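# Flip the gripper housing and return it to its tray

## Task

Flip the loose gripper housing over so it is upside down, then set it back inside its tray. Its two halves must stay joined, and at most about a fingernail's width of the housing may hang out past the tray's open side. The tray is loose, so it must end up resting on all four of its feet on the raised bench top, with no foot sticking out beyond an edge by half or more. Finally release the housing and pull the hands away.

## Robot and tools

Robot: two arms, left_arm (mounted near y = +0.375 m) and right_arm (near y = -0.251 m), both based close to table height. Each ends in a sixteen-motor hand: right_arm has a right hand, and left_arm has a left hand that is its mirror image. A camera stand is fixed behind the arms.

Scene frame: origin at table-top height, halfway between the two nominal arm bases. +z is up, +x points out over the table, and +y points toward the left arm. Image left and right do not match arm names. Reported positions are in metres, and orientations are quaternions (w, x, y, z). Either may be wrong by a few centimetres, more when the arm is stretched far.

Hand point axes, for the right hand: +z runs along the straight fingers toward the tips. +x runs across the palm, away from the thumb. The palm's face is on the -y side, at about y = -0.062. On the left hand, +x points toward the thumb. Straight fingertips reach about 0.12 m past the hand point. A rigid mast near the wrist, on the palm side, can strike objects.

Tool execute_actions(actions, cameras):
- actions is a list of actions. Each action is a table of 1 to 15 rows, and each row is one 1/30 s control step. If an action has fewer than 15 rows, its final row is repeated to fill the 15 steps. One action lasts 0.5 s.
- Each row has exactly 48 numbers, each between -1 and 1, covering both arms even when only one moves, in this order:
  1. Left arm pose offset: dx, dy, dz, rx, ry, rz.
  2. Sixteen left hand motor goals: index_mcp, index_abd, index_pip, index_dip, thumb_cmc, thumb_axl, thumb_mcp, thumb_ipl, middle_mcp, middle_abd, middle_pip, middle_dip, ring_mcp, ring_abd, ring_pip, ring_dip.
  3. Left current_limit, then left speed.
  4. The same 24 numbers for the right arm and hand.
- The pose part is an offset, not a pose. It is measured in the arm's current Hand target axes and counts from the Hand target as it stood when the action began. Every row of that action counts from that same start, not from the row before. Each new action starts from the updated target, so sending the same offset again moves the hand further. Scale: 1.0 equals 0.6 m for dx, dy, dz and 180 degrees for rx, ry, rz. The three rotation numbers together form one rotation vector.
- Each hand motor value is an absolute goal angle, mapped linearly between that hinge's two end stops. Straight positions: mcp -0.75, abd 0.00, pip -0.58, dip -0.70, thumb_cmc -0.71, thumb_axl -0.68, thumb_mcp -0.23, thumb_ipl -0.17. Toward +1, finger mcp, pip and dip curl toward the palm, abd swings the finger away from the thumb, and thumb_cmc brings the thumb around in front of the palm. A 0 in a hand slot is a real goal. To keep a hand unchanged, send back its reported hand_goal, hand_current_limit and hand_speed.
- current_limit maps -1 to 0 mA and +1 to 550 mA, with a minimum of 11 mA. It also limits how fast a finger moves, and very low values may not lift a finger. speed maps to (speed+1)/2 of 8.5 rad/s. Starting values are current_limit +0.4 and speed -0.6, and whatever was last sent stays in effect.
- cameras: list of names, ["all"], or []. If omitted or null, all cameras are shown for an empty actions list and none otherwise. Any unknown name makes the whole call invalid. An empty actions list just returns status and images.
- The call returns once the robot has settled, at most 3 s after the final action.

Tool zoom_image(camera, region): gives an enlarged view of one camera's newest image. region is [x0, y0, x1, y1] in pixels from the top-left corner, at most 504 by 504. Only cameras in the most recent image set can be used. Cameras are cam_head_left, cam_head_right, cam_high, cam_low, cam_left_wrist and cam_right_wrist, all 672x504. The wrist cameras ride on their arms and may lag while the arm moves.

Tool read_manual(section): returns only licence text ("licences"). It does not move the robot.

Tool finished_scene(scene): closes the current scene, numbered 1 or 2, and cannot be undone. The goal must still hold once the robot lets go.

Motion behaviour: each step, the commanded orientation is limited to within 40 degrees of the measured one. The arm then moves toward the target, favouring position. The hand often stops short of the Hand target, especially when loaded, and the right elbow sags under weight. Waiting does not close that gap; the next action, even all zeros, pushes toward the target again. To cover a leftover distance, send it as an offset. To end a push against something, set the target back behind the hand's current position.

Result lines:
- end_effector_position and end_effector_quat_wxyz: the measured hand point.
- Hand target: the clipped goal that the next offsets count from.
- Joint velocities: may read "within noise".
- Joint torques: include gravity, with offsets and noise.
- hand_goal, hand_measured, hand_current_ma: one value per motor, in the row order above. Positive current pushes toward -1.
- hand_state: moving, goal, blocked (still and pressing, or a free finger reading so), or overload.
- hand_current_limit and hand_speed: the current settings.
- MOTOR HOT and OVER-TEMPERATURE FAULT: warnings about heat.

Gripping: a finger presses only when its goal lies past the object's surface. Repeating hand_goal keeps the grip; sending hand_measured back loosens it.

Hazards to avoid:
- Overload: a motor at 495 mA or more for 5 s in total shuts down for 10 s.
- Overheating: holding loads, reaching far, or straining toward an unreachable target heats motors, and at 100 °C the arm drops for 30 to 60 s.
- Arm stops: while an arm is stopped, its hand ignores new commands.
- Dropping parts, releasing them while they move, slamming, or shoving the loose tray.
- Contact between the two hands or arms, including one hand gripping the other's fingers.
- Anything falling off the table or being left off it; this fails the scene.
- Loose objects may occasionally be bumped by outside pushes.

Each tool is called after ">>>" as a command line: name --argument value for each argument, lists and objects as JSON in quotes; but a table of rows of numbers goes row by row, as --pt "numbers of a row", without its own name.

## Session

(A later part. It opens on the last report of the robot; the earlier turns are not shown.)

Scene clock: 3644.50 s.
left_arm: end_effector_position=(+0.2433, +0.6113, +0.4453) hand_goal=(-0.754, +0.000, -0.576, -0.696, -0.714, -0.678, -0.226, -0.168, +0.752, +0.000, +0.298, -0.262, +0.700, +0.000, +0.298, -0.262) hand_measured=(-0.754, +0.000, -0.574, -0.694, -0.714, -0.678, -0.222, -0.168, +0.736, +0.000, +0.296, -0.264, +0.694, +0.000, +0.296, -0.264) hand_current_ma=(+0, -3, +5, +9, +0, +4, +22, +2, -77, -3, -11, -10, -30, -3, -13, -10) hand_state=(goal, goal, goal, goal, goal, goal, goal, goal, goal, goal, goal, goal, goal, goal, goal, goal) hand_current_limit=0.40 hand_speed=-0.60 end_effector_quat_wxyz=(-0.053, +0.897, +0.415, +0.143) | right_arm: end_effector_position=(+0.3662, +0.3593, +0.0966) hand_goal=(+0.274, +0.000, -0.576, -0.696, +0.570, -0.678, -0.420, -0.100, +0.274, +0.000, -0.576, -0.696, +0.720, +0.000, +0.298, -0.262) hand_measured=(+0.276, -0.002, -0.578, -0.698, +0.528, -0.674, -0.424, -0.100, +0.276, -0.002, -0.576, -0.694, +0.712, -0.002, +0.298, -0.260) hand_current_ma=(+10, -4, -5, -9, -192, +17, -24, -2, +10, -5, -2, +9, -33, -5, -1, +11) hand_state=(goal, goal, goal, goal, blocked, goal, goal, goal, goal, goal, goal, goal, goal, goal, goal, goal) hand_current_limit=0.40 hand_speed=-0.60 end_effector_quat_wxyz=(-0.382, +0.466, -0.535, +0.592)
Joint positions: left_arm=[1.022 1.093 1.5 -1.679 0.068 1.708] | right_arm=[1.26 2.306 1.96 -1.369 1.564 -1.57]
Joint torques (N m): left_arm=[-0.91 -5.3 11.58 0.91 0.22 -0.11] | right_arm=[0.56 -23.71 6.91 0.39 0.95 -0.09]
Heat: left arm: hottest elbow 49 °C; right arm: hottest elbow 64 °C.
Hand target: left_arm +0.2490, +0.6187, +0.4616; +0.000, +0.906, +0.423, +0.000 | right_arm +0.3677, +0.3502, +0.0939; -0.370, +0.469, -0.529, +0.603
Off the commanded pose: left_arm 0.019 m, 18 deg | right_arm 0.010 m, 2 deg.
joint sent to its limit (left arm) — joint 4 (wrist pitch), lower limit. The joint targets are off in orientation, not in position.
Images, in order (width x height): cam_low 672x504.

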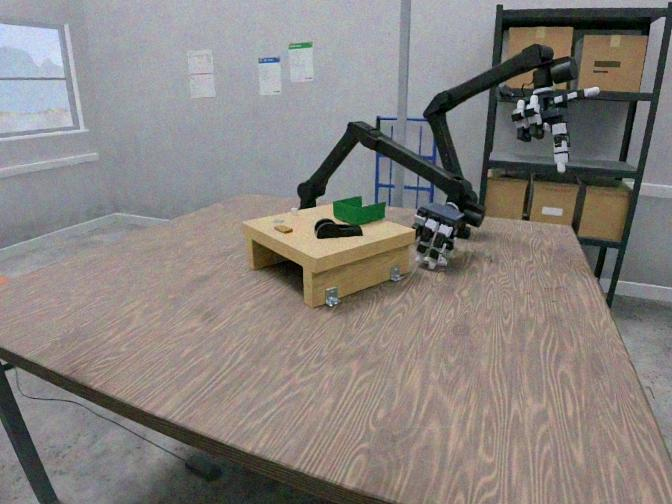

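>>> execute_actions --actions '[[[0,0,0,0,0,0,-0.754,0,-0.576,-0.696,-0.714,-0.678,-0.226,-0.168,0.753,0,0.299,-0.261,0.7,0,0.299,-0.261,0.4,-0.6,0.003,-0.0164,0,0,0,0,0.274,0,-0.576,-0.696,0.57,-0.678,-0.42,-0.1,0.274,0,-0.576,-0.696,0.72,0,0.299,-0.261,0.4,-0.6]],[[0,0,0,0,0,0,-0.754,0,-0.576,-0.696,-0.714,-0.678,-0.226,-0.168,0.753,0,0.299,-0.261,0.7,0,0.299,-0.261,0.4,-0.6,0,0,0,0,0,0,0.42,0,-0.576,-0.696,0.57,-0.678,-0.3,-0.1,0.42,0,-0.576,-0.696,0.72,0,0.299,-0.261,0.4,-0.8]],[[0,0,0,0,0,0,-0.754,0,-0.576,-0.696,-0.714,-0.678,-0.226,-0.168,0.753,0,0.299,-0.261,0.7,0,0.299,-0.261,0.4,-0.6,0,0,0,0,0,0,0.5,0,-0.576,-0.696,0.57,-0.678,-0.22,-0.1,0.5,0,-0.576,-0.696,0.72,0,0.299,-0.261,0.4,-0.85]]]' --cameras '["cam_low"]'

>>> zoom_image --camera "cam_low" --region '[400, 200, 480, 280]'

Scene clock: 3655.70 s.
left_arm: end_effector_position=(+0.2433, +0.6113, +0.4453) hand_goal=(-0.754, +0.000, -0.576, -0.696, -0.714, -0.678, -0.226, -0.168, +0.752, +0.000, +0.298, -0.262, +0.700, +0.000, +0.298, -0.262) hand_measured=(-0.754, +0.000, -0.574, -0.694, -0.714, -0.678, -0.222, -0.168, +0.736, +0.000, +0.296, -0.264, +0.694, +0.000, +0.296, -0.264) hand_current_ma=(+0, -3, +5, +9, +0, +4, +22, +2, -77, -3, -11, -10, -30, -3, -13, -10) hand_state=(goal, goal, goal, goal, goal, goal, goal, goal, goal, goal, goal, goal, goal, goal, goal, goal) hand_current_limit=0.40 hand_speed=-0.60 end_effector_quat_wxyz=(-0.053, +0.897, +0.415, +0.143) | right_arm: end_effector_position=(+0.3620, +0.3619, +0.0989) hand_goal=(+0.500, +0.000, -0.576, -0.696, +0.570, -0.678, -0.220, -0.100, +0.500, +0.000, -0.576, -0.696, +0.720, +0.000, +0.298, -0.262) hand_measured=(+0.498, -0.002, -0.578, -0.698, +0.534, -0.674, -0.340, -0.116, +0.498, -0.002, -0.576, -0.694, +0.712, -0.002, +0.298, -0.260) hand_current_ma=(-8, -4, -5, -9, -161, +17, -385, -97, -8, -5, -2, +8, -33, -5, -1, +11) hand_state=(goal, goal, goal, goal, blocked, goal, blocked, goal, goal, goal, goal, goal, goal, goal, goal, goal) hand_current_limit=0.40 hand_speed=-0.85 end_effector_quat_wxyz=(+0.385, -0.467, +0.535, -0.590)
Joint positions: left_arm=[1.022 1.093 1.5 -1.679 0.068 1.708] | right_arm=[1.267 2.302 1.96 -1.369 1.563 -1.57]
Joint torques (N m): left_arm=[-1.08 -5.3 11.52 0.95 0.21 -0.12] | right_arm=[-0.15 -23.65 7.32 -0.06 0.95 -0.14]
Heat: left arm: hottest elbow 49 °C; right arm: hottest elbow 63 °C.
Hand target: left_arm +0.2490, +0.6187, +0.4616; +0.000, +0.906, +0.423, +0.000 | right_arm +0.3677, +0.3501, +0.1039; -0.370, +0.469, -0.529, +0.603
Off the commanded pose: left_arm 0.019 m, 18 deg | right_arm 0.014 m, 2 deg.
joint sent to its limit (left arm) — joint 4 (wrist pitch), lower limit. The joint targets are off in orientation, not in position.
Images, in order (width x height): cam_low 672x504.

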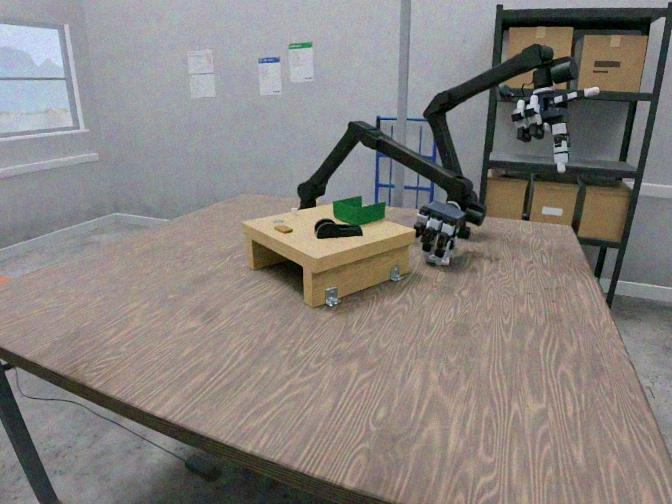

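Scaled by 6.300 from the camera's 672x504 image, which has a finer 960x720 frame.

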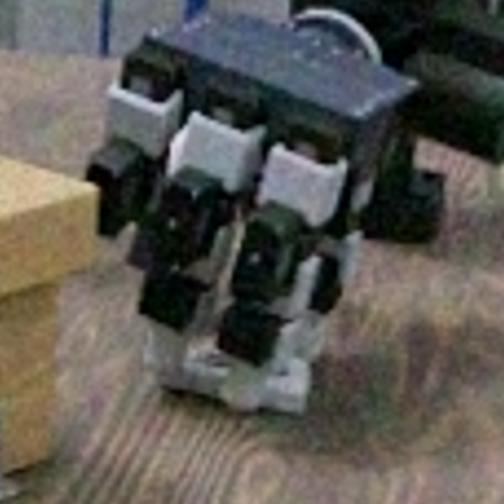

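>>> execute_actions --actions '[[[0,0,0,0,0,0,-0.754,0,-0.576,-0.696,-0.714,-0.678,-0.226,-0.168,0.753,0,0.299,-0.261,0.7,0,0.299,-0.261,0.4,-0.6,0.0035,-0.0197,0,0,0,0,0.5,0,-0.576,-0.696,0.57,-0.678,-0.3,-0.1,0.5,0,-0.576,-0.696,0.72,0,0.299,-0.261,0.4,-0.85]],[[0,0,0,0,0,0,-0.754,0,-0.576,-0.696,-0.714,-0.678,-0.226,-0.168,0.753,0,0.299,-0.261,0.7,0,0.299,-0.261,0.4,-0.6,0,0,0,0,0,0,0.56,0,-0.576,-0.696,0.57,-0.678,-0.2,-0.1,0.56,0,-0.576,-0.696,0.72,0,0.299,-0.261,0.4,-0.85]]]' --cameras '["cam_low"]'

>>> zoom_image --camera "cam_low" --region '[400, 200, 480, 280]'

Scene clock: 3672.97 s.
left_arm: end_effector_position=(+0.2433, +0.6113, +0.4453) hand_goal=(-0.754, +0.000, -0.576, -0.696, -0.714, -0.678, -0.226, -0.168, +0.752, +0.000, +0.298, -0.262, +0.700, +0.000, +0.298, -0.262) hand_measured=(-0.754, +0.000, -0.574, -0.694, -0.714, -0.678, -0.222, -0.168, +0.736, +0.000, +0.296, -0.264, +0.694, +0.000, +0.296, -0.264) hand_current_ma=(+0, -3, +5, +9, +0, +4, +22, +2, -77, -3, -11, -10, -30, -3, -13, -10) hand_state=(goal, goal, goal, goal, goal, goal, goal, goal, goal, goal, goal, goal, goal, goal, goal, goal) hand_current_limit=0.40 hand_speed=-0.60 end_effector_quat_wxyz=(-0.053, +0.897, +0.415, +0.143) | right_arm: end_effector_position=(+0.3633, +0.3575, +0.1005) hand_goal=(+0.560, +0.000, -0.576, -0.696, +0.570, -0.678, -0.200, -0.100, +0.560, +0.000, -0.576, -0.696, +0.720, +0.000, +0.298, -0.262) hand_measured=(+0.524, +0.000, -0.598, -0.704, +0.570, -0.676, -0.268, -0.116, +0.558, -0.002, -0.578, -0.696, +0.712, -0.002, +0.298, -0.260) hand_current_ma=(-169, -1, -95, -35, +4, +8, -385, -92, -11, -5, -9, +0, -33, -5, -1, +11) hand_state=(blocked, goal, blocked, goal, goal, goal, blocked, goal, goal, goal, goal, goal, goal, goal, goal, goal) hand_current_limit=0.40 hand_speed=-0.85 end_effector_quat_wxyz=(-0.379, +0.471, -0.530, +0.595)
Joint positions: left_arm=[1.022 1.093 1.5 -1.679 0.068 1.708] | right_arm=[1.264 2.3 1.96 -1.391 1.564 -1.57]
Joint torques (N m): left_arm=[-0.73 -5.19 11.54 0.9 0.2 -0.09] | right_arm=[0.15 -24.29 8.34 -0.21 0.95 -0.2]
Heat: left arm: hottest elbow 50 °C; right arm: hottest elbow 62 °C.
Hand target: left_arm +0.2490, +0.6187, +0.4616; +0.000, +0.906, +0.423, +0.000 | right_arm +0.3678, +0.3501, +0.1160; -0.370, +0.469, -0.529, +0.603
Off the commanded pose: left_arm 0.019 m, 18 deg | right_arm 0.018 m, 1 deg.
joint sent to its limit (left arm) — joint 4 (wrist pitch), lower limit. The joint targets are off in orientation, not in position.
Images, in order (width x height): cam_low 672x504.

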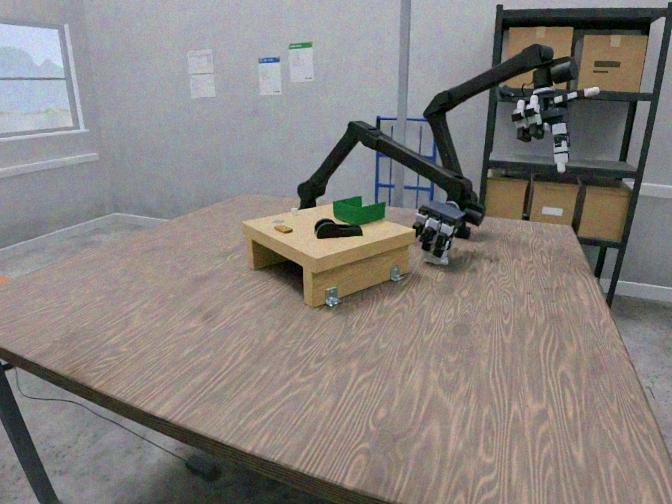

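Scaled by 6.300 from the camera's 672x504 image, which has a finer 960x720 frame.

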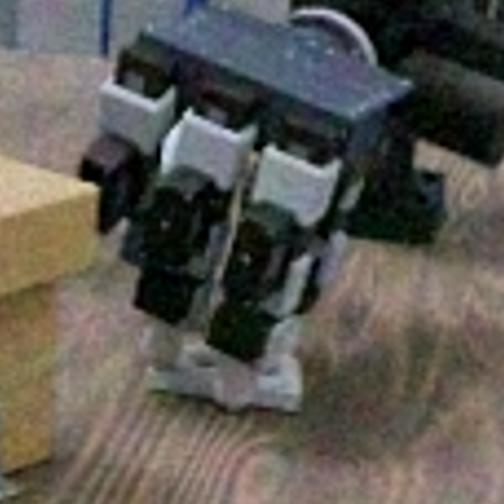

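>>> execute_actions --actions '[[[0,0,0,0,0,0,-0.754,0,-0.576,-0.696,-0.714,-0.678,-0.226,-0.168,0.753,0,0.299,-0.261,0.7,0,0.299,-0.261,0.4,-0.6,0,0,0,0,0,0,0.6,0,-0.576,-0.696,0.57,-0.678,-0.16,-0.1,0.56,0,-0.576,-0.696,0.72,0,0.299,-0.261,0.4,-0.85]],[[0,0,0,0,0,0,-0.754,0,-0.576,-0.696,-0.714,-0.678,-0.226,-0.168,0.753,0,0.299,-0.261,0.7,0,0.299,-0.261,0.4,-0.6,0.0087,-0.0493,0,0,0,0,0.6,0,-0.576,-0.696,0.57,-0.678,-0.16,-0.1,0.56,0,-0.576,-0.696,0.72,0,0.299,-0.261,0.4,-0.85]],[[0,0,0,0,0,0,-0.754,0,-0.576,-0.696,-0.714,-0.678,-0.226,-0.168,0.753,0,0.299,-0.261,0.7,0,0.299,-0.261,0.4,-0.6,0.0087,-0.0493,0,0,0,0,0.6,0,-0.576,-0.696,0.57,-0.678,-0.16,-0.1,0.56,0,-0.576,-0.696,0.72,0,0.299,-0.261,0.4,-0.85]]]' --cameras '["cam_low", "cam_high"]'

>>> zoom_image --camera "cam_low" --region '[400, 180, 480, 260]'

>>> zoom_image --camera "cam_high" --region '[420, 150, 500, 230]'

Scene clock: 3688.40 s.
left_arm: end_effector_position=(+0.2433, +0.6113, +0.4453) hand_goal=(-0.754, +0.000, -0.576, -0.696, -0.714, -0.678, -0.226, -0.168, +0.752, +0.000, +0.298, -0.262, +0.700, +0.000, +0.298, -0.262) hand_measured=(-0.754, +0.000, -0.574, -0.694, -0.714, -0.678, -0.222, -0.168, +0.736, +0.000, +0.296, -0.264, +0.694, +0.000, +0.296, -0.264) hand_current_ma=(+0, -3, +5, +9, +0, +4, +22, +2, -77, -3, -11, -10, -30, -3, -13, -10) hand_state=(goal, goal, goal, goal, goal, goal, goal, goal, goal, goal, goal, goal, goal, goal, goal, goal) hand_current_limit=0.40 hand_speed=-0.60 end_effector_quat_wxyz=(-0.053, +0.897, +0.415, +0.143) | right_arm: end_effector_position=(+0.3618, +0.3452, +0.1413) hand_goal=(+0.600, +0.000, -0.576, -0.696, +0.570, -0.678, -0.160, -0.100, +0.560, +0.000, -0.576, -0.696, +0.720, +0.000, +0.298, -0.262) hand_measured=(+0.524, -0.004, -0.606, -0.710, +0.572, -0.676, -0.260, -0.116, +0.558, -0.002, -0.578, -0.696, +0.712, -0.002, +0.298, -0.260) hand_current_ma=(-373, -14, -132, -57, +10, +8, -385, -94, -11, -5, -9, +0, -33, -5, -1, +11) hand_state=(blocked, goal, blocked, goal, goal, goal, blocked, goal, goal, goal, goal, goal, goal, goal, goal, goal) hand_current_limit=0.40 hand_speed=-0.85 end_effector_quat_wxyz=(-0.363, +0.483, -0.520, +0.604)
Joint positions: left_arm=[1.022 1.093 1.5 -1.679 0.068 1.708] | right_arm=[1.261 2.237 1.96 -1.444 1.563 -1.627]
Joint torques (N m): left_arm=[-0.73 -5.13 11.54 0.9 0.19 -0.08] | right_arm=[-0.03 -24.35 12.4 -0.16 0.92 -0.29]
Heat: left arm: hottest elbow 50 °C; right arm: hottest elbow 62 °C.
Hand target: left_arm +0.2490, +0.6187, +0.4616; +0.000, +0.906, +0.423, +0.000 | right_arm +0.3677, +0.3501, +0.1759; -0.370, +0.469, -0.529, +0.603
Off the commanded pose: left_arm 0.019 m, 18 deg | right_arm 0.036 m, 2 deg.
joint sent to its limit (left arm) — joint 4 (wrist pitch), lower limit. The joint targets are off in orientation, not in position.
Images, in order (width x height): cam_high 672x504, cam_low 672x504.

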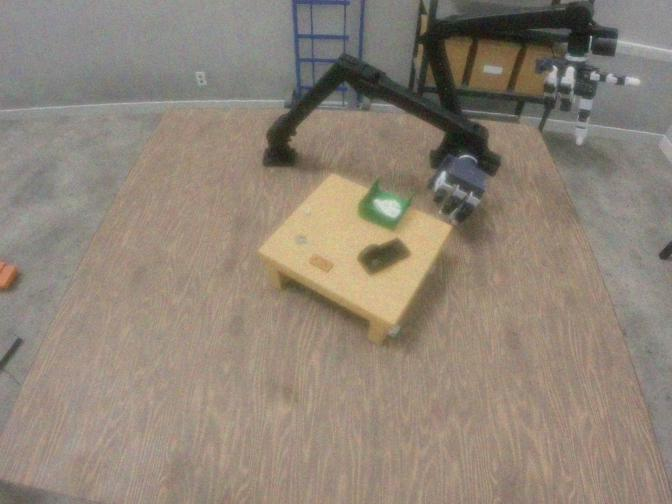

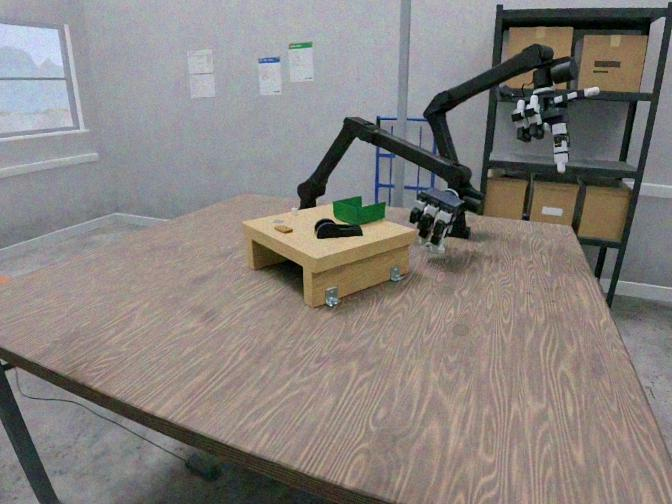

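Scaled by 6.300 from the camera's 672x504 image, which has a finer 960x720 frame.

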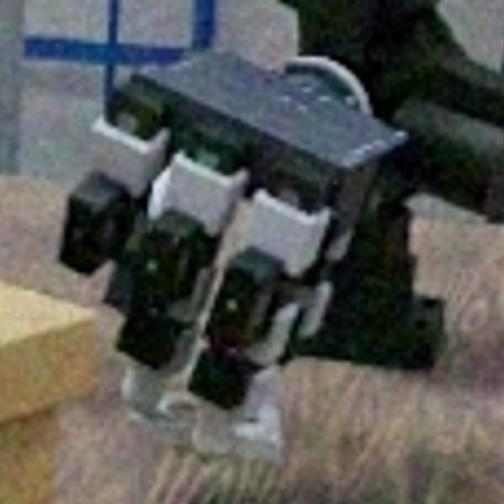

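Scaled by 6.300 from the camera's 672x504 image, which has a finer 960x720 frame.

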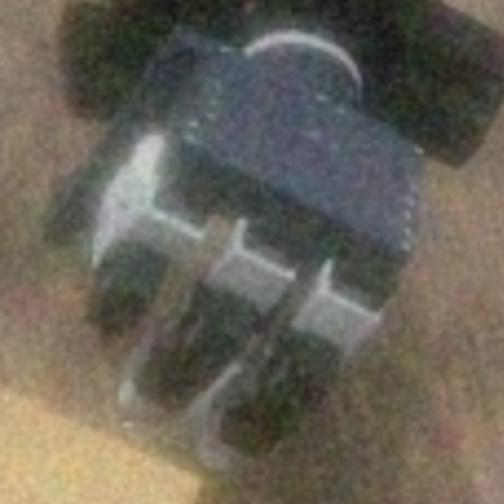

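>>> execute_actions --actions '[[[0,0,0,0,0,0,-0.754,0,-0.576,-0.696,-0.714,-0.678,-0.226,-0.168,0.753,0,0.299,-0.261,0.7,0,0.299,-0.261,0.4,-0.6,0.0148,-0.0838,0,0,0,0,0.6,0,-0.576,-0.696,0.57,-0.678,-0.16,-0.1,0.56,0,-0.576,-0.696,0.72,0,0.299,-0.261,0.4,-0.85]],[[0,0,0,0,0,0,-0.754,0,-0.576,-0.696,-0.714,-0.678,-0.226,-0.168,0.753,0,0.299,-0.261,0.7,0,0.299,-0.261,0.4,-0.6,0.0148,-0.0838,0,0,0,0,0.6,0,-0.576,-0.696,0.57,-0.678,-0.16,-0.1,0.56,0,-0.576,-0.696,0.72,0,0.299,-0.261,0.4,-0.85]],[[0,0,0,0,0,0,-0.754,0,-0.576,-0.696,-0.714,-0.678,-0.226,-0.168,0.753,0,0.299,-0.261,0.7,0,0.299,-0.261,0.4,-0.6,0.0148,-0.0838,0,0,0,0,0.6,0,-0.576,-0.696,0.57,-0.678,-0.16,-0.1,0.56,0,-0.576,-0.696,0.72,0,0.299,-0.261,0.4,-0.85]],[[0,0,0,0,0,0,-0.754,0,-0.576,-0.696,-0.714,-0.678,-0.226,-0.168,0.753,0,0.299,-0.261,0.7,0,0.299,-0.261,0.4,-0.6,0.0148,-0.0838,0,0,0,0,0.6,0,-0.576,-0.696,0.57,-0.678,-0.16,-0.1,0.56,0,-0.576,-0.696,0.72,0,0.299,-0.261,0.4,-0.85]]]' --cameras '["cam_low"]'

>>> zoom_image --camera "cam_low" --region '[380, 120, 480, 220]'

Scene clock: 3744.67 s.
left_arm: end_effector_position=(+0.2433, +0.6113, +0.4453) hand_goal=(-0.754, +0.000, -0.576, -0.696, -0.714, -0.678, -0.226, -0.168, +0.752, +0.000, +0.298, -0.262, +0.700, +0.000, +0.298, -0.262) hand_measured=(-0.754, +0.000, -0.574, -0.694, -0.714, -0.678, -0.222, -0.168, +0.736, +0.000, +0.296, -0.264, +0.694, +0.000, +0.296, -0.264) hand_current_ma=(+0, -3, +5, +9, +0, +4, +22, +2, -77, -3, -11, -10, -30, -3, -13, -10) hand_state=(goal, goal, goal, goal, goal, goal, goal, goal, goal, goal, goal, goal, goal, goal, goal, goal) hand_current_limit=0.40 hand_speed=-0.60 end_effector_quat_wxyz=(-0.053, +0.897, +0.415, +0.143) | right_arm: end_effector_position=(+0.3634, +0.3510, +0.3508) hand_goal=(+0.600, +0.000, -0.576, -0.696, +0.570, -0.678, -0.160, -0.100, +0.560, +0.000, -0.576, -0.696, +0.720, +0.000, +0.298, -0.262) hand_measured=(+0.524, -0.004, -0.606, -0.710, +0.574, -0.676, -0.260, -0.116, +0.558, -0.002, -0.578, -0.696, +0.712, -0.002, +0.298, -0.260) hand_current_ma=(-373, -16, -133, -58, +13, +8, -385, -94, -10, -5, -9, +0, -33, -5, -1, +11) hand_state=(blocked, goal, blocked, goal, goal, goal, blocked, goal, goal, goal, goal, goal, goal, goal, goal, goal) hand_current_limit=0.40 hand_speed=-0.85 end_effector_quat_wxyz=(-0.362, +0.486, -0.518, +0.604)
Joint positions: left_arm=[1.022 1.093 1.5 -1.679 0.068 1.708] | right_arm=[1.261 2.138 2.34 -1.565 1.563 -1.993]
Joint torques (N m): left_arm=[-0.67 -5.25 11.49 0.85 0.21 -0.09] | right_arm=[0.44 -22.59 14.35 0.49 1.16 -0.22]
Heat: left arm: hottest elbow 50 °C; right arm: hottest elbow 70 °C.
Hand target: left_arm +0.2490, +0.6187, +0.4616; +0.000, +0.906, +0.423, +0.000 | right_arm +0.3676, +0.3500, +0.3802; -0.370, +0.469, -0.529, +0.603
Off the commanded pose: left_arm 0.019 m, 18 deg | right_arm 0.030 m, 3 deg.
joint sent to its limit (left arm) — joint 4 (wrist pitch), lower limit. The joint targets are off in orientation, not in position.
joint sent to its limit (right arm) — joint 5 (wrist yaw), upper limit. The joint targets still meet the commanded pose.
Images, in order (width x height): cam_low 672x504.

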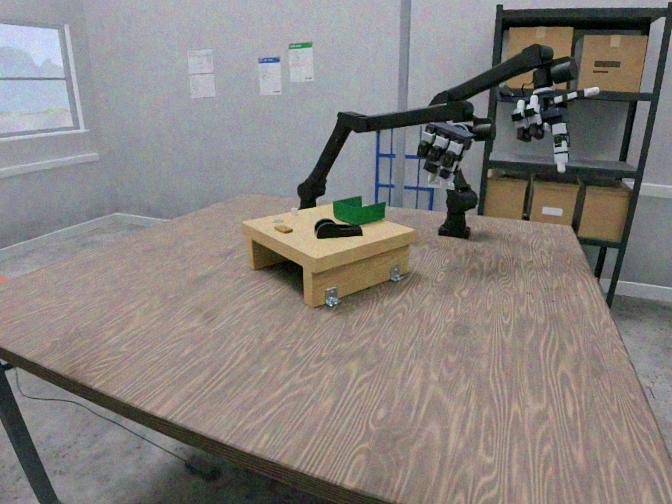

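Scaled by 5.040 from the camera's 672x504 image, which has a finer 960x720 frame.

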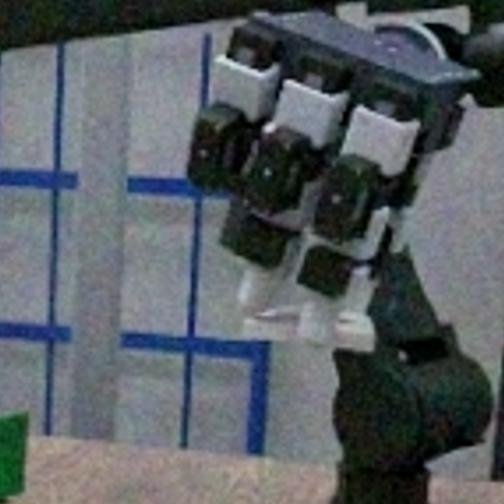

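>>> execute_actions --actions '[[[0,0,0,0,0,0,-0.754,0,-0.576,-0.696,-0.714,-0.678,-0.226,-0.168,0.753,0,0.299,-0.261,0.7,0,0.299,-0.261,0.4,-0.6,0.0747,0.0132,0.0358,-0.0015,0.0082,0,0.6,0,-0.576,-0.696,0.57,-0.678,-0.16,-0.1,0.56,0,-0.576,-0.696,0.72,0,0.299,-0.261,0.4,-0.85]],[[0,0,0,0,0,0,-0.754,0,-0.576,-0.696,-0.714,-0.678,-0.226,-0.168,0.753,0,0.299,-0.261,0.7,0,0.299,-0.261,0.4,-0.6,0.0737,0.013,0.0377,-0.0015,0.0082,0,0.6,0,-0.576,-0.696,0.57,-0.678,-0.16,-0.1,0.56,0,-0.576,-0.696,0.72,0,0.299,-0.261,0.4,-0.85]],[[0,0,0,0,0,0,-0.754,0,-0.576,-0.696,-0.714,-0.678,-0.226,-0.168,0.753,0,0.299,-0.261,0.7,0,0.299,-0.261,0.4,-0.6,0.0802,0.0142,0.0388,-0.0029,0.0164,0,0.6,0,-0.576,-0.696,0.57,-0.678,-0.16,-0.1,0.56,0,-0.576,-0.696,0.72,0,0.299,-0.261,0.4,-0.85]],[[0,0,0,0,0,0,-0.754,0,-0.576,-0.696,-0.714,-0.678,-0.226,-0.168,0.753,0,0.299,-0.261,0.7,0,0.299,-0.261,0.4,-0.6,0.078,0.0138,0.043,-0.0029,0.0164,0,0.6,0,-0.576,-0.696,0.57,-0.678,-0.16,-0.1,0.56,0,-0.576,-0.696,0.72,0,0.299,-0.261,0.4,-0.85]],[[0,0,0,0,0,0,-0.754,0,-0.576,-0.696,-0.714,-0.678,-0.226,-0.168,0.753,0,0.299,-0.261,0.7,0,0.299,-0.261,0.4,-0.6,0.0783,0.0138,0.0453,-0.0034,0.0192,0,0.6,0,-0.576,-0.696,0.57,-0.678,-0.16,-0.1,0.56,0,-0.576,-0.696,0.72,0,0.299,-0.261,0.4,-0.85]],[[0,0,0,0,0,0,-0.754,0,-0.576,-0.696,-0.714,-0.678,-0.226,-0.168,0.753,0,0.299,-0.261,0.7,0,0.299,-0.261,0.4,-0.6,0.0753,0.0133,0.0502,-0.0034,0.0192,0,0.6,0,-0.576,-0.696,0.57,-0.678,-0.16,-0.1,0.56,0,-0.576,-0.696,0.72,0,0.299,-0.261,0.4,-0.85]],[[0,0,0,0,0,0,-0.754,0,-0.576,-0.696,-0.714,-0.678,-0.226,-0.168,0.753,0,0.299,-0.261,0.7,0,0.299,-0.261,0.4,-0.6,0.0773,0.0137,0.052,-0.0044,0.0246,0,0.6,0,-0.576,-0.696,0.57,-0.678,-0.16,-0.1,0.56,0,-0.576,-0.696,0.72,0,0.299,-0.261,0.4,-0.85]],[[0,0,0,0,0,0,-0.754,0,-0.576,-0.696,-0.714,-0.678,-0.226,-0.168,0.753,0,0.299,-0.261,0.7,0,0.299,-0.261,0.4,-0.6,0.073,0.0128,0.058,-0.0044,0.0246,0,0.6,0,-0.576,-0.696,0.57,-0.678,-0.16,-0.1,0.56,0,-0.576,-0.696,0.72,0,0.299,-0.261,0.4,-0.85]]]' --cameras '["cam_head_left", "cam_head_right"]'

>>> zoom_image --camera "cam_head_left" --region '[230, 230, 350, 350]'

Scene clock: 3764.77 s.
left_arm: end_effector_position=(+0.2433, +0.6113, +0.4453) hand_goal=(-0.754, +0.000, -0.576, -0.696, -0.714, -0.678, -0.226, -0.168, +0.752, +0.000, +0.298, -0.262, +0.700, +0.000, +0.298, -0.262) hand_measured=(-0.754, +0.000, -0.574, -0.694, -0.714, -0.678, -0.222, -0.168, +0.736, +0.000, +0.296, -0.264, +0.694, +0.000, +0.296, -0.264) hand_current_ma=(+0, -3, +5, +9, +0, +4, +22, +2, -77, -3, -11, -10, -30, -3, -13, -10) hand_state=(goal, goal, goal, goal, goal, goal, goal, goal, goal, goal, goal, goal, goal, goal, goal, goal) hand_current_limit=0.40 hand_speed=-0.60 end_effector_quat_wxyz=(-0.053, +0.897, +0.415, +0.143) | right_arm: end_effector_position=(+0.4021, -0.0782, +0.3741) hand_goal=(+0.600, +0.000, -0.576, -0.696, +0.570, -0.678, -0.160, -0.100, +0.560, +0.000, -0.576, -0.696, +0.720, +0.000, +0.298, -0.262) hand_measured=(+0.524, -0.006, -0.608, -0.710, +0.576, -0.676, -0.256, -0.118, +0.560, -0.002, -0.578, -0.696, +0.714, -0.002, +0.298, -0.260) hand_current_ma=(-373, -23, -139, -60, +20, +8, -385, -100, +0, -5, -8, +0, -22, -5, -1, +11) hand_state=(blocked, goal, blocked, goal, goal, goal, blocked, goal, goal, goal, goal, goal, goal, goal, goal, goal) hand_current_limit=0.40 hand_speed=-0.85 end_effector_quat_wxyz=(+0.221, -0.348, +0.619, -0.669)
Joint positions: left_arm=[1.022 1.093 1.5 -1.679 0.068 1.708] | right_arm=[0.801 1.352 1.352 -1.596 1.563 -1.74]
Joint torques (N m): left_arm=[-0.79 -4.95 11.54 0.85 0.19 -0.1] | right_arm=[1.08 -10.34 8.88 0.7 1.09 -0.04]
Heat: left arm: hottest elbow 50 °C; right arm: hottest elbow 72 °C.
Hand target: left_arm +0.2490, +0.6187, +0.4616; +0.000, +0.906, +0.423, +0.000 | right_arm +0.4009, -0.0799, +0.3800; +0.230, -0.343, +0.619, -0.668
Off the commanded pose: left_arm 0.019 m, 18 deg | right_arm 0.006 m, 1 deg.
joint sent to its limit (left arm) — joint 4 (wrist pitch), lower limit. The joint targets are off in orientation, not in position.
Images, in order (width x height): cam_head_left 672x504, cam_head_right 672x504.

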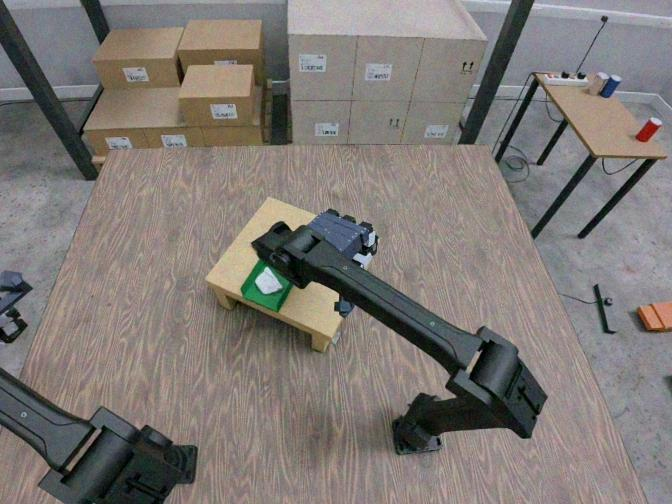

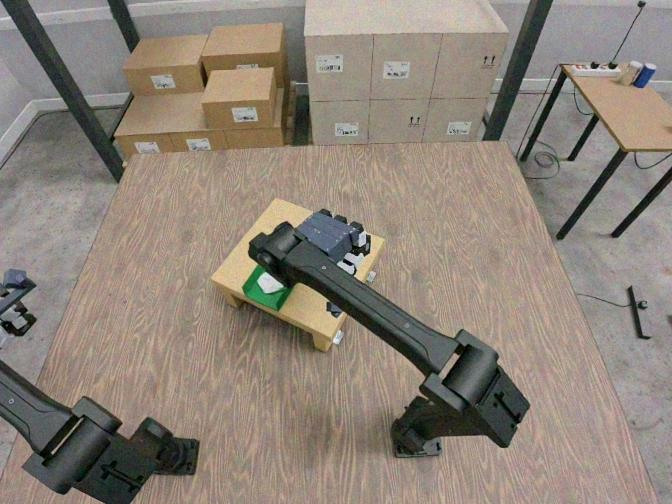

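Scaled by 4.200 from the camera's 672x504 image, which has a finer 960x720 frame.

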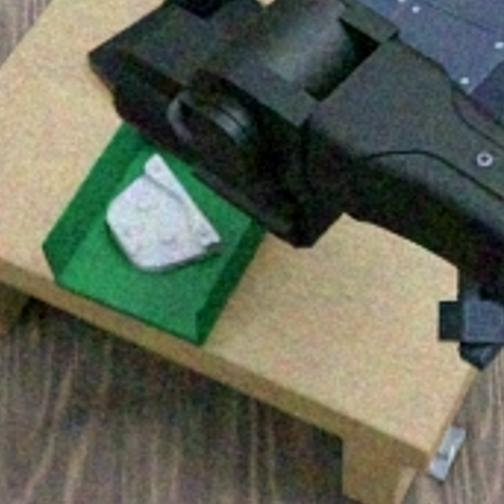

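>>> execute_actions --actions '[[[-0.065,0.0732,0.0067,0,0,0.0289,-0.754,0,-0.576,-0.696,-0.714,-0.678,-0.226,-0.168,0.753,0,0.299,-0.261,0.7,0,0.299,-0.261,0.4,-0.6,0.0783,0.0138,0.0587,-0.0063,0.0356,0,0.6,0,-0.576,-0.696,0.57,-0.678,-0.16,-0.1,0.56,0,-0.576,-0.696,0.72,0,0.299,-0.261,0.4,-0.85]],[[-0.0582,0.0787,0.0067,0,0,0.0289,-0.754,0,-0.576,-0.696,-0.714,-0.678,-0.226,-0.168,0.753,0,0.299,-0.261,0.7,0,0.299,-0.261,0.4,-0.6,0.0712,0.0127,0.0673,-0.0063,0.0356,0,0.6,0,-0.576,-0.696,0.57,-0.678,-0.16,-0.1,0.56,0,-0.576,-0.696,0.72,0,0.299,-0.261,0.4,-0.85]],[[-0.0508,0.0837,0.0067,0,0,0.0289,-0.754,0,-0.576,-0.696,-0.714,-0.678,-0.226,-0.168,0.753,0,0.299,-0.261,0.7,0,0.299,-0.261,0.4,-0.6,0.0712,0.0125,0.066,-0.0077,0.0438,0,0.6,0,-0.576,-0.696,0.57,-0.678,-0.16,-0.1,0.56,0,-0.576,-0.696,0.72,0,0.299,-0.261,0.4,-0.85]],[[-0.043,0.0878,0.0067,0,0,0.0289,-0.754,0,-0.576,-0.696,-0.714,-0.678,-0.226,-0.168,0.753,0,0.299,-0.261,0.7,0,0.299,-0.261,0.4,-0.6,0.0612,0.0108,0.0755,-0.0077,0.0438,0,0.6,0,-0.576,-0.696,0.57,-0.678,-0.16,-0.1,0.56,0,-0.576,-0.696,0.72,0,0.299,-0.261,0.4,-0.85]],[[-0.0348,0.0913,0.0067,0,0,0.0289,-0.754,0,-0.576,-0.696,-0.714,-0.678,-0.226,-0.168,0.753,0,0.299,-0.261,0.7,0,0.299,-0.261,0.4,-0.6,0,0,0,0,0,0,0.6,0,-0.576,-0.696,0.57,-0.678,-0.16,-0.1,0.56,0,-0.576,-0.696,0.72,0,0.299,-0.261,0.4,-0.85]],[[-0.0263,0.0943,0.0067,0,0,0.0289,-0.754,0,-0.576,-0.696,-0.714,-0.678,-0.226,-0.168,0.753,0,0.299,-0.261,0.7,0,0.299,-0.261,0.4,-0.6,0,0,0,0,0,0,0.6,0,-0.576,-0.696,0.57,-0.678,-0.16,-0.1,0.56,0,-0.576,-0.696,0.72,0,0.299,-0.261,0.4,-0.85]],[[-0.0178,0.0962,0.0067,0,0,0.0289,-0.754,0,-0.576,-0.696,-0.714,-0.678,-0.226,-0.168,0.753,0,0.299,-0.261,0.7,0,0.299,-0.261,0.4,-0.6,0,0,0,0,0,0,0.6,0,-0.576,-0.696,0.57,-0.678,-0.16,-0.1,0.56,0,-0.576,-0.696,0.72,0,0.299,-0.261,0.4,-0.85]]]' --cameras '["cam_head_left", "cam_high"]'

Scene clock: 3802.77 s.
left_arm: end_effector_position=(+0.3030, +0.2141, +0.4107) hand_goal=(-0.754, +0.000, -0.576, -0.696, -0.714, -0.678, -0.226, -0.168, +0.752, +0.000, +0.298, -0.262, +0.700, +0.000, +0.298, -0.262) hand_measured=(-0.754, +0.000, -0.576, -0.694, -0.716, -0.678, -0.222, -0.168, +0.740, +0.000, +0.296, -0.264, +0.692, +0.000, +0.296, -0.264) hand_current_ma=(-1, -2, +1, +9, -7, +4, +22, +2, -58, -3, -7, -10, -38, -3, -7, -10) hand_state=(goal, goal, goal, goal, goal, goal, goal, goal, goal, goal, goal, goal, goal, goal, goal, goal) hand_current_limit=0.40 hand_speed=-0.60 end_effector_quat_wxyz=(+0.055, +0.988, +0.104, +0.098) | right_arm: end_effector_position=(+0.3674, -0.3099, +0.3746) hand_goal=(+0.600, +0.000, -0.576, -0.696, +0.570, -0.678, -0.160, -0.100, +0.560, +0.000, -0.576, -0.696, +0.720, +0.000, +0.298, -0.262) hand_measured=(+0.524, -0.006, -0.608, -0.710, +0.576, -0.676, -0.254, -0.118, +0.560, -0.002, -0.578, -0.696, +0.716, -0.002, +0.298, -0.260) hand_current_ma=(-373, -23, -144, -62, +22, +8, -385, -105, +2, -5, -6, +0, -14, -5, -1, +11) hand_state=(blocked, goal, blocked, goal, goal, goal, blocked, goal, goal, goal, goal, goal, goal, goal, goal, goal) hand_current_limit=0.40 hand_speed=-0.85 end_effector_quat_wxyz=(+0.056, -0.179, +0.687, -0.702)
Joint positions: left_arm=[-0.255 1.019 1.35 -1.679 0.033 1.095] | right_arm=[0.306 1.15 1.18 -1.607 1.563 -1.74]
Joint torques (N m): left_arm=[-0.62 -5.48 11.63 0.83 0.23 -0.12] | right_arm=[0.91 -7.47 9.42 0.4 1.07 -0.09]
Heat: left arm: hottest elbow 50 °C; right arm: hottest elbow 66 °C.
Hand target: left_arm +0.3093, +0.2122, +0.4335; +0.000, +0.993, +0.119, +0.000 | right_arm +0.3638, -0.3125, +0.3799; +0.055, -0.177, +0.685, -0.705
Off the commanded pose: left_arm 0.024 m, 13 deg | right_arm 0.007 m, 0 deg.
joint sent to its limit (left arm) — joint 4 (wrist pitch), lower limit. The joint targets are off in orientation, not in position.
Images, in order (width x height): cam_head_left 672x504, cam_high 672x504.

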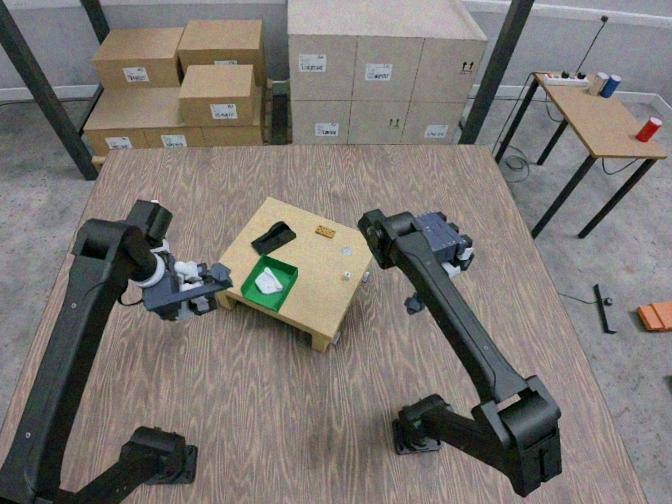

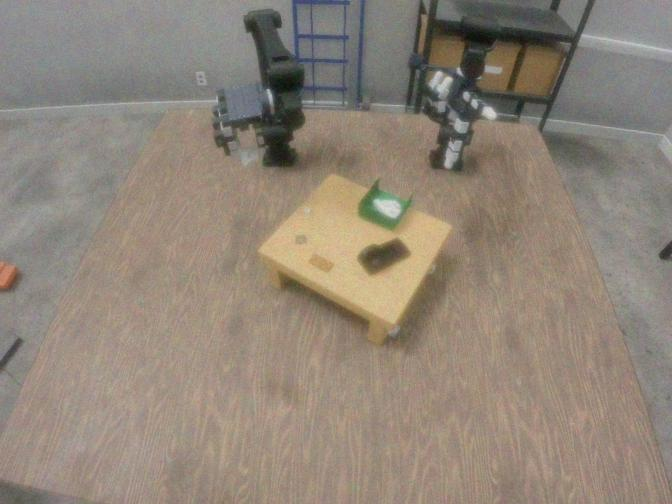

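>>> zoom_image --camera "cam_head_left" --region '[395, 200, 485, 320]'

>>> execute_actions --actions '[[[-0.009,0.0975,0.0067,0,0,0.0289,-0.754,0,-0.576,-0.696,-0.714,-0.678,-0.226,-0.168,0.753,0,0.299,-0.261,0.7,0,0.299,-0.261,0.4,-0.6,0,0,0,0,0,0,0.6,0,-0.576,-0.696,0.57,-0.678,-0.16,-0.1,0.56,0,-0.576,-0.696,0.72,0,0.299,-0.261,0.4,-0.85]],[[-0.0002,0.0978,0.0067,0,0,0.0289,-0.754,0,-0.576,-0.696,-0.714,-0.678,-0.226,-0.168,0.753,0,0.299,-0.261,0.7,0,0.299,-0.261,0.4,-0.6,0,0,0,0,0,0,0.6,0,-0.576,-0.696,0.57,-0.678,-0.16,-0.1,0.56,0,-0.576,-0.696,0.72,0,0.299,-0.261,0.4,-0.85]],[[0.0088,0.0975,0.0067,0,0,0.0289,-0.754,0,-0.576,-0.696,-0.714,-0.678,-0.226,-0.168,0.753,0,0.299,-0.261,0.7,0,0.299,-0.261,0.4,-0.6,0,0,0,0,0,0,0.6,0,-0.576,-0.696,0.57,-0.678,-0.16,-0.1,0.56,0,-0.576,-0.696,0.72,0,0.299,-0.261,0.4,-0.85]]]' --cameras '["cam_head_left", "cam_head_right", "cam_high", "cam_left_wrist"]'

Scaled by 4.200 from the camera's 672x504 image, which has a finer 960x720 frame.

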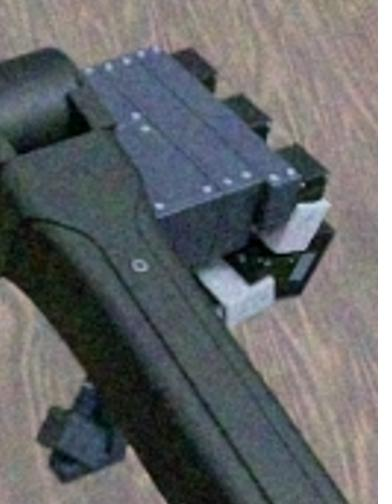

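Scene clock: 3812.80 s.
left_arm: end_effector_position=(+0.3253, +0.0416, +0.4016) hand_goal=(-0.754, +0.000, -0.576, -0.696, -0.714, -0.678, -0.226, -0.168, +0.752, +0.000, +0.298, -0.262, +0.700, +0.000, +0.298, -0.262) hand_measured=(-0.754, +0.000, -0.576, -0.694, -0.716, -0.678, -0.222, -0.168, +0.740, +0.000, +0.296, -0.264, +0.692, +0.000, +0.296, -0.264) hand_current_ma=(-1, -2, +1, +9, -5, +4, +22, +2, -58, -3, -7, -10, -38, -3, -7, -10) hand_state=(goal, goal, goal, goal, goal, goal, goal, goal, goal, goal, goal, goal, goal, goal, goal, goal) hand_current_limit=0.40 hand_speed=-0.60 end_effector_quat_wxyz=(+0.050, +0.997, -0.028, +0.055) | right_arm: end_effector_position=(+0.3674, -0.3099, +0.3746) hand_goal=(+0.600, +0.000, -0.576, -0.696, +0.570, -0.678, -0.160, -0.100, +0.560, +0.000, -0.576, -0.696, +0.720, +0.000, +0.298, -0.262) hand_measured=(+0.524, -0.006, -0.608, -0.710, +0.576, -0.676, -0.254, -0.118, +0.560, -0.002, -0.578, -0.696, +0.716, -0.002, +0.298, -0.260) hand_current_ma=(-373, -23, -144, -62, +22, +8, -385, -105, +2, -5, -6, +0, -14, -5, -1, +11) hand_state=(blocked, goal, blocked, goal, goal, goal, blocked, goal, goal, goal, goal, goal, goal, goal, goal, goal) hand_current_limit=0.40 hand_speed=-0.85 end_effector_quat_wxyz=(+0.056, -0.179, +0.687, -0.702)
Joint positions: left_arm=[-0.629 1.351 1.607 -1.679 0.019 0.989] | right_arm=[0.306 1.15 1.18 -1.607 1.563 -1.74]
Joint torques (N m): left_arm=[-0.38 -10.11 11.71 0.77 0.15 -0.15] | right_arm=[0.79 -7.36 9.37 0.14 1 -0.16]
Heat: left arm: hottest elbow 48 °C; right arm: hottest elbow 65 °C.
Hand target: left_arm +0.3350, +0.0379, +0.4213; +0.000, +1.000, -0.017, +0.000 | right_arm +0.3638, -0.3125, +0.3799; +0.055, -0.177, +0.685, -0.705
Off the commanded pose: left_arm 0.022 m, 9 deg | right_arm 0.007 m, 0 deg.
joint sent to its limit (left arm) — joint 4 (wrist pitch), lower limit. The joint targets are off in orientation, not in position.
camera_calibration:
cam_left_wrist: T_world_to_cam=[[-0.736882, 0.665464, -0.119009, 0.225169], [0.394838, 0.566558, 0.723267, -0.492018], [0.548734, 0.485973, -0.680237, 0.196657], [0, 0, 0, 1]] pos_world=[0.252278, 0.0333449, 0.516431]
Images, in order (width x height): cam_head_left 672x504, cam_head_right 672x504, cam_high 672x504, cam_left_wrist 672x504.

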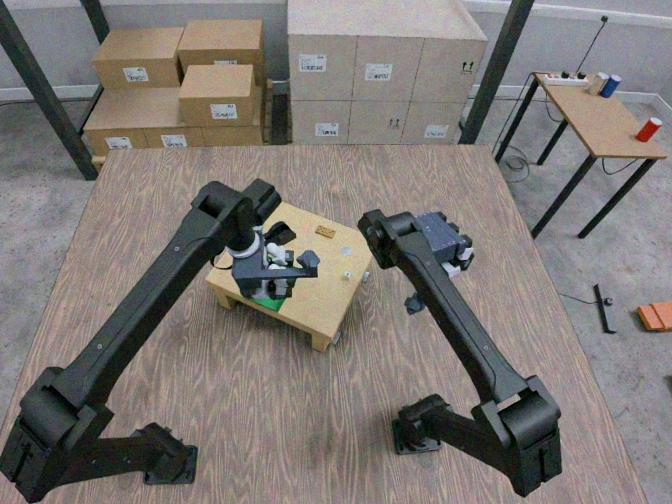

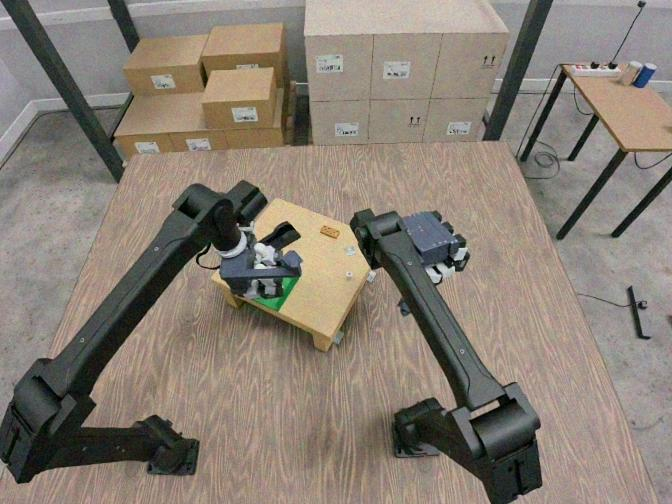

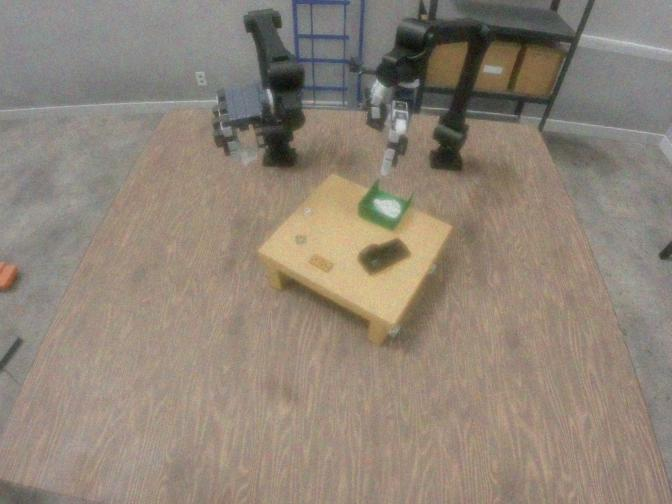

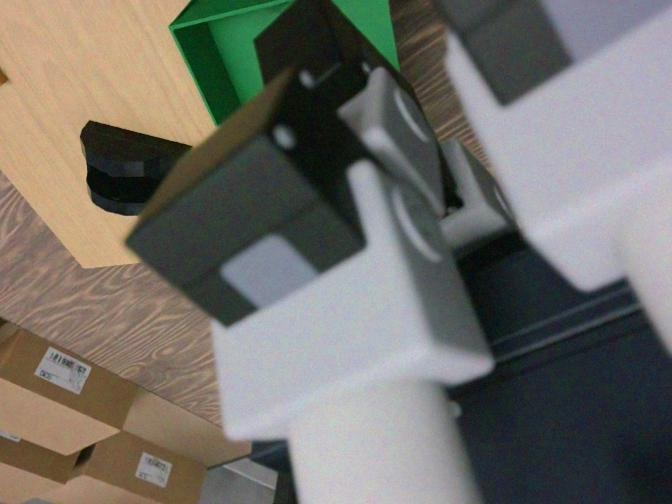

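>>> execute_actions --actions '[[[0,0,0.0583,0,0,0,-0.754,0,-0.576,-0.696,-0.714,-0.678,-0.226,-0.168,0.753,0,0.299,-0.261,0.7,0,0.299,-0.261,0.4,-0.6,0,0,0,0,0,0,0.6,0,-0.576,-0.696,0.57,-0.678,-0.16,-0.1,0.56,0,-0.576,-0.696,0.72,0,0.299,-0.261,0.4,-0.85]],[[0,0,0.0583,0,0,0,-0.754,0,-0.576,-0.696,-0.714,-0.678,-0.226,-0.168,0.753,0,0.299,-0.261,0.7,0,0.299,-0.261,0.4,-0.6,0,0,0,0,0,0,0.6,0,-0.576,-0.696,0.57,-0.678,-0.16,-0.1,0.56,0,-0.576,-0.696,0.72,0,0.299,-0.261,0.4,-0.85]]]' --cameras '["cam_head_left", "cam_head_right", "cam_high"]'

>>> zoom_image --camera "cam_high" --region '[345, 160, 425, 240]'

>>> zoom_image --camera "cam_head_right" --region '[210, 220, 330, 340]'

Scene clock: 3824.90 s.
left_arm: end_effector_position=(+0.3319, +0.0402, +0.3572) hand_goal=(-0.754, +0.000, -0.576, -0.696, -0.714, -0.678, -0.226, -0.168, +0.752, +0.000, +0.298, -0.262, +0.700, +0.000, +0.298, -0.262) hand_measured=(-0.754, +0.000, -0.576, -0.694, -0.716, -0.678, -0.222, -0.168, +0.740, +0.000, +0.296, -0.264, +0.692, +0.000, +0.296, -0.264) hand_current_ma=(-1, -2, +1, +9, -5, +4, +22, +2, -58, -3, -7, -10, -38, -3, -7, -10) hand_state=(goal, goal, goal, goal, goal, goal, goal, goal, goal, goal, goal, goal, goal, goal, goal, goal) hand_current_limit=0.40 hand_speed=-0.60 end_effector_quat_wxyz=(+0.017, +0.999, -0.026, +0.021) | right_arm: end_effector_position=(+0.3674, -0.3099, +0.3746) hand_goal=(+0.600, +0.000, -0.576, -0.696, +0.570, -0.678, -0.160, -0.100, +0.560, +0.000, -0.576, -0.696, +0.720, +0.000, +0.298, -0.262) hand_measured=(+0.524, -0.006, -0.608, -0.710, +0.576, -0.676, -0.254, -0.118, +0.560, -0.002, -0.578, -0.696, +0.716, -0.002, +0.298, -0.260) hand_current_ma=(-373, -23, -144, -62, +22, +8, -385, -105, +2, -5, -6, +0, -14, -5, -1, +11) hand_state=(blocked, goal, blocked, goal, goal, goal, blocked, goal, goal, goal, goal, goal, goal, goal, goal, goal) hand_current_limit=0.40 hand_speed=-0.85 end_effector_quat_wxyz=(+0.056, -0.179, +0.687, -0.702)
Joint positions: left_arm=[-0.629 1.405 1.567 -1.679 0.003 0.986] | right_arm=[0.306 1.15 1.18 -1.607 1.563 -1.74]
Joint torques (N m): left_arm=[-1.03 -10.75 8.25 0.49 -0.03 -0.13] | right_arm=[0.56 -7.53 9.37 0.42 1.05 -0.14]
Heat: left arm: hottest elbow 49 °C; right arm: hottest elbow 64 °C.
Hand target: left_arm +0.3348, +0.0380, +0.3514; +0.000, +1.000, -0.017, +0.000 | right_arm +0.3638, -0.3125, +0.3799; +0.055, -0.177, +0.685, -0.705
Off the commanded pose: left_arm 0.007 m, 3 deg | right_arm 0.007 m, 0 deg.
joint sent to its limit (left arm) — joint 4 (wrist pitch), lower limit. The joint targets still meet the commanded pose.
Images, in order (width x height): cam_head_left 672x504, cam_head_right 672x504, cam_high 672x504.

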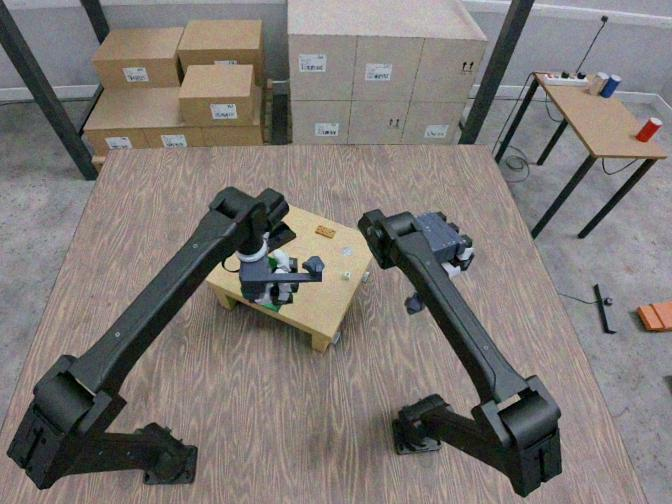

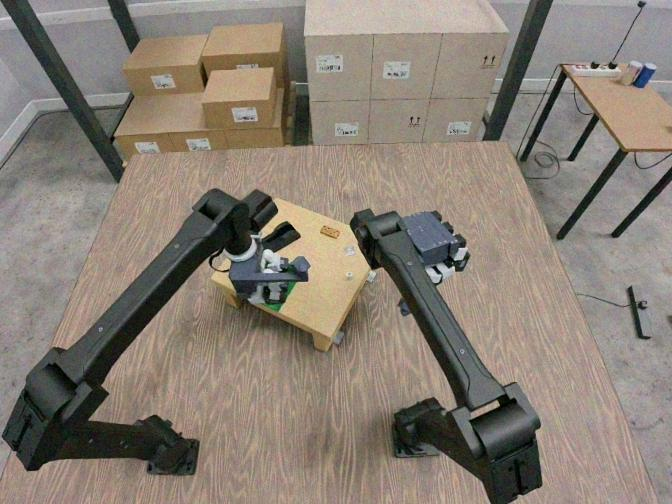

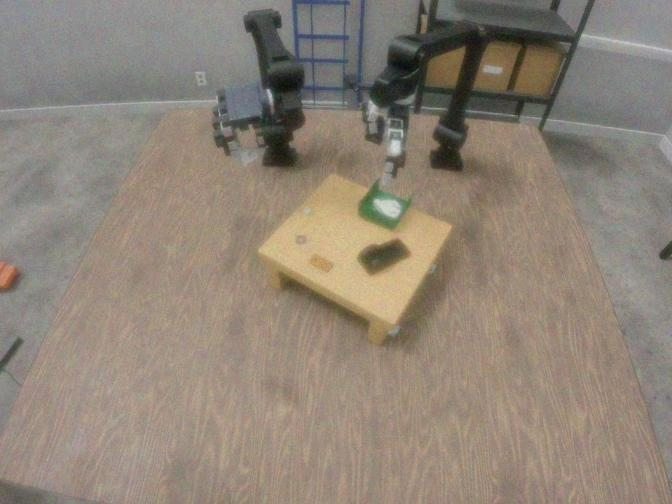

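Scaled by 6.300 from the camera's 672x504 image, which has a finer 960x720 frame.

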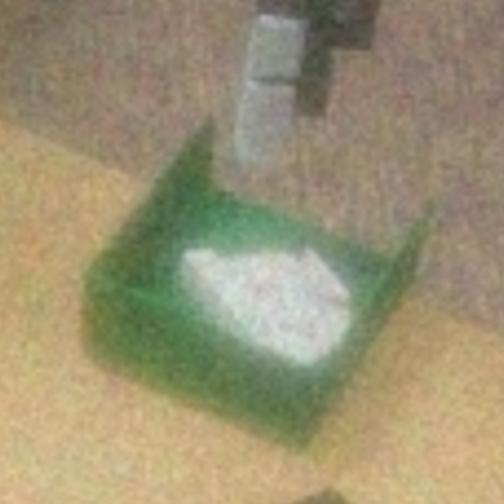

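Scaled by 4.200 from the camera's 672x504 image, which has a finer 960x720 frame.

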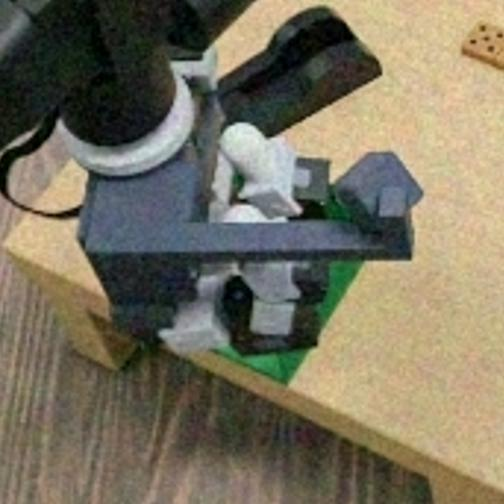

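>>> zoom_image --camera "cam_high" --region '[355, 178, 415, 234]'

Scaled by 8.400 from the camera's 672x504 image, which has a finer 960x720 frame.

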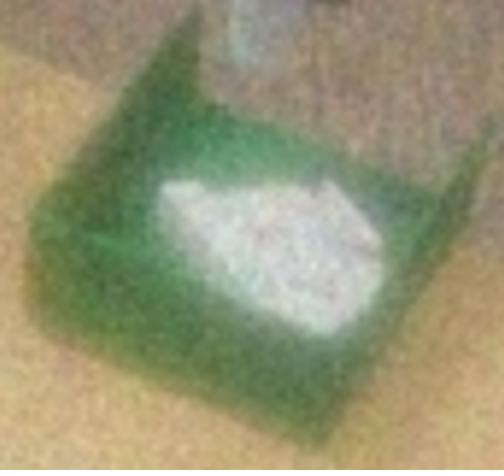

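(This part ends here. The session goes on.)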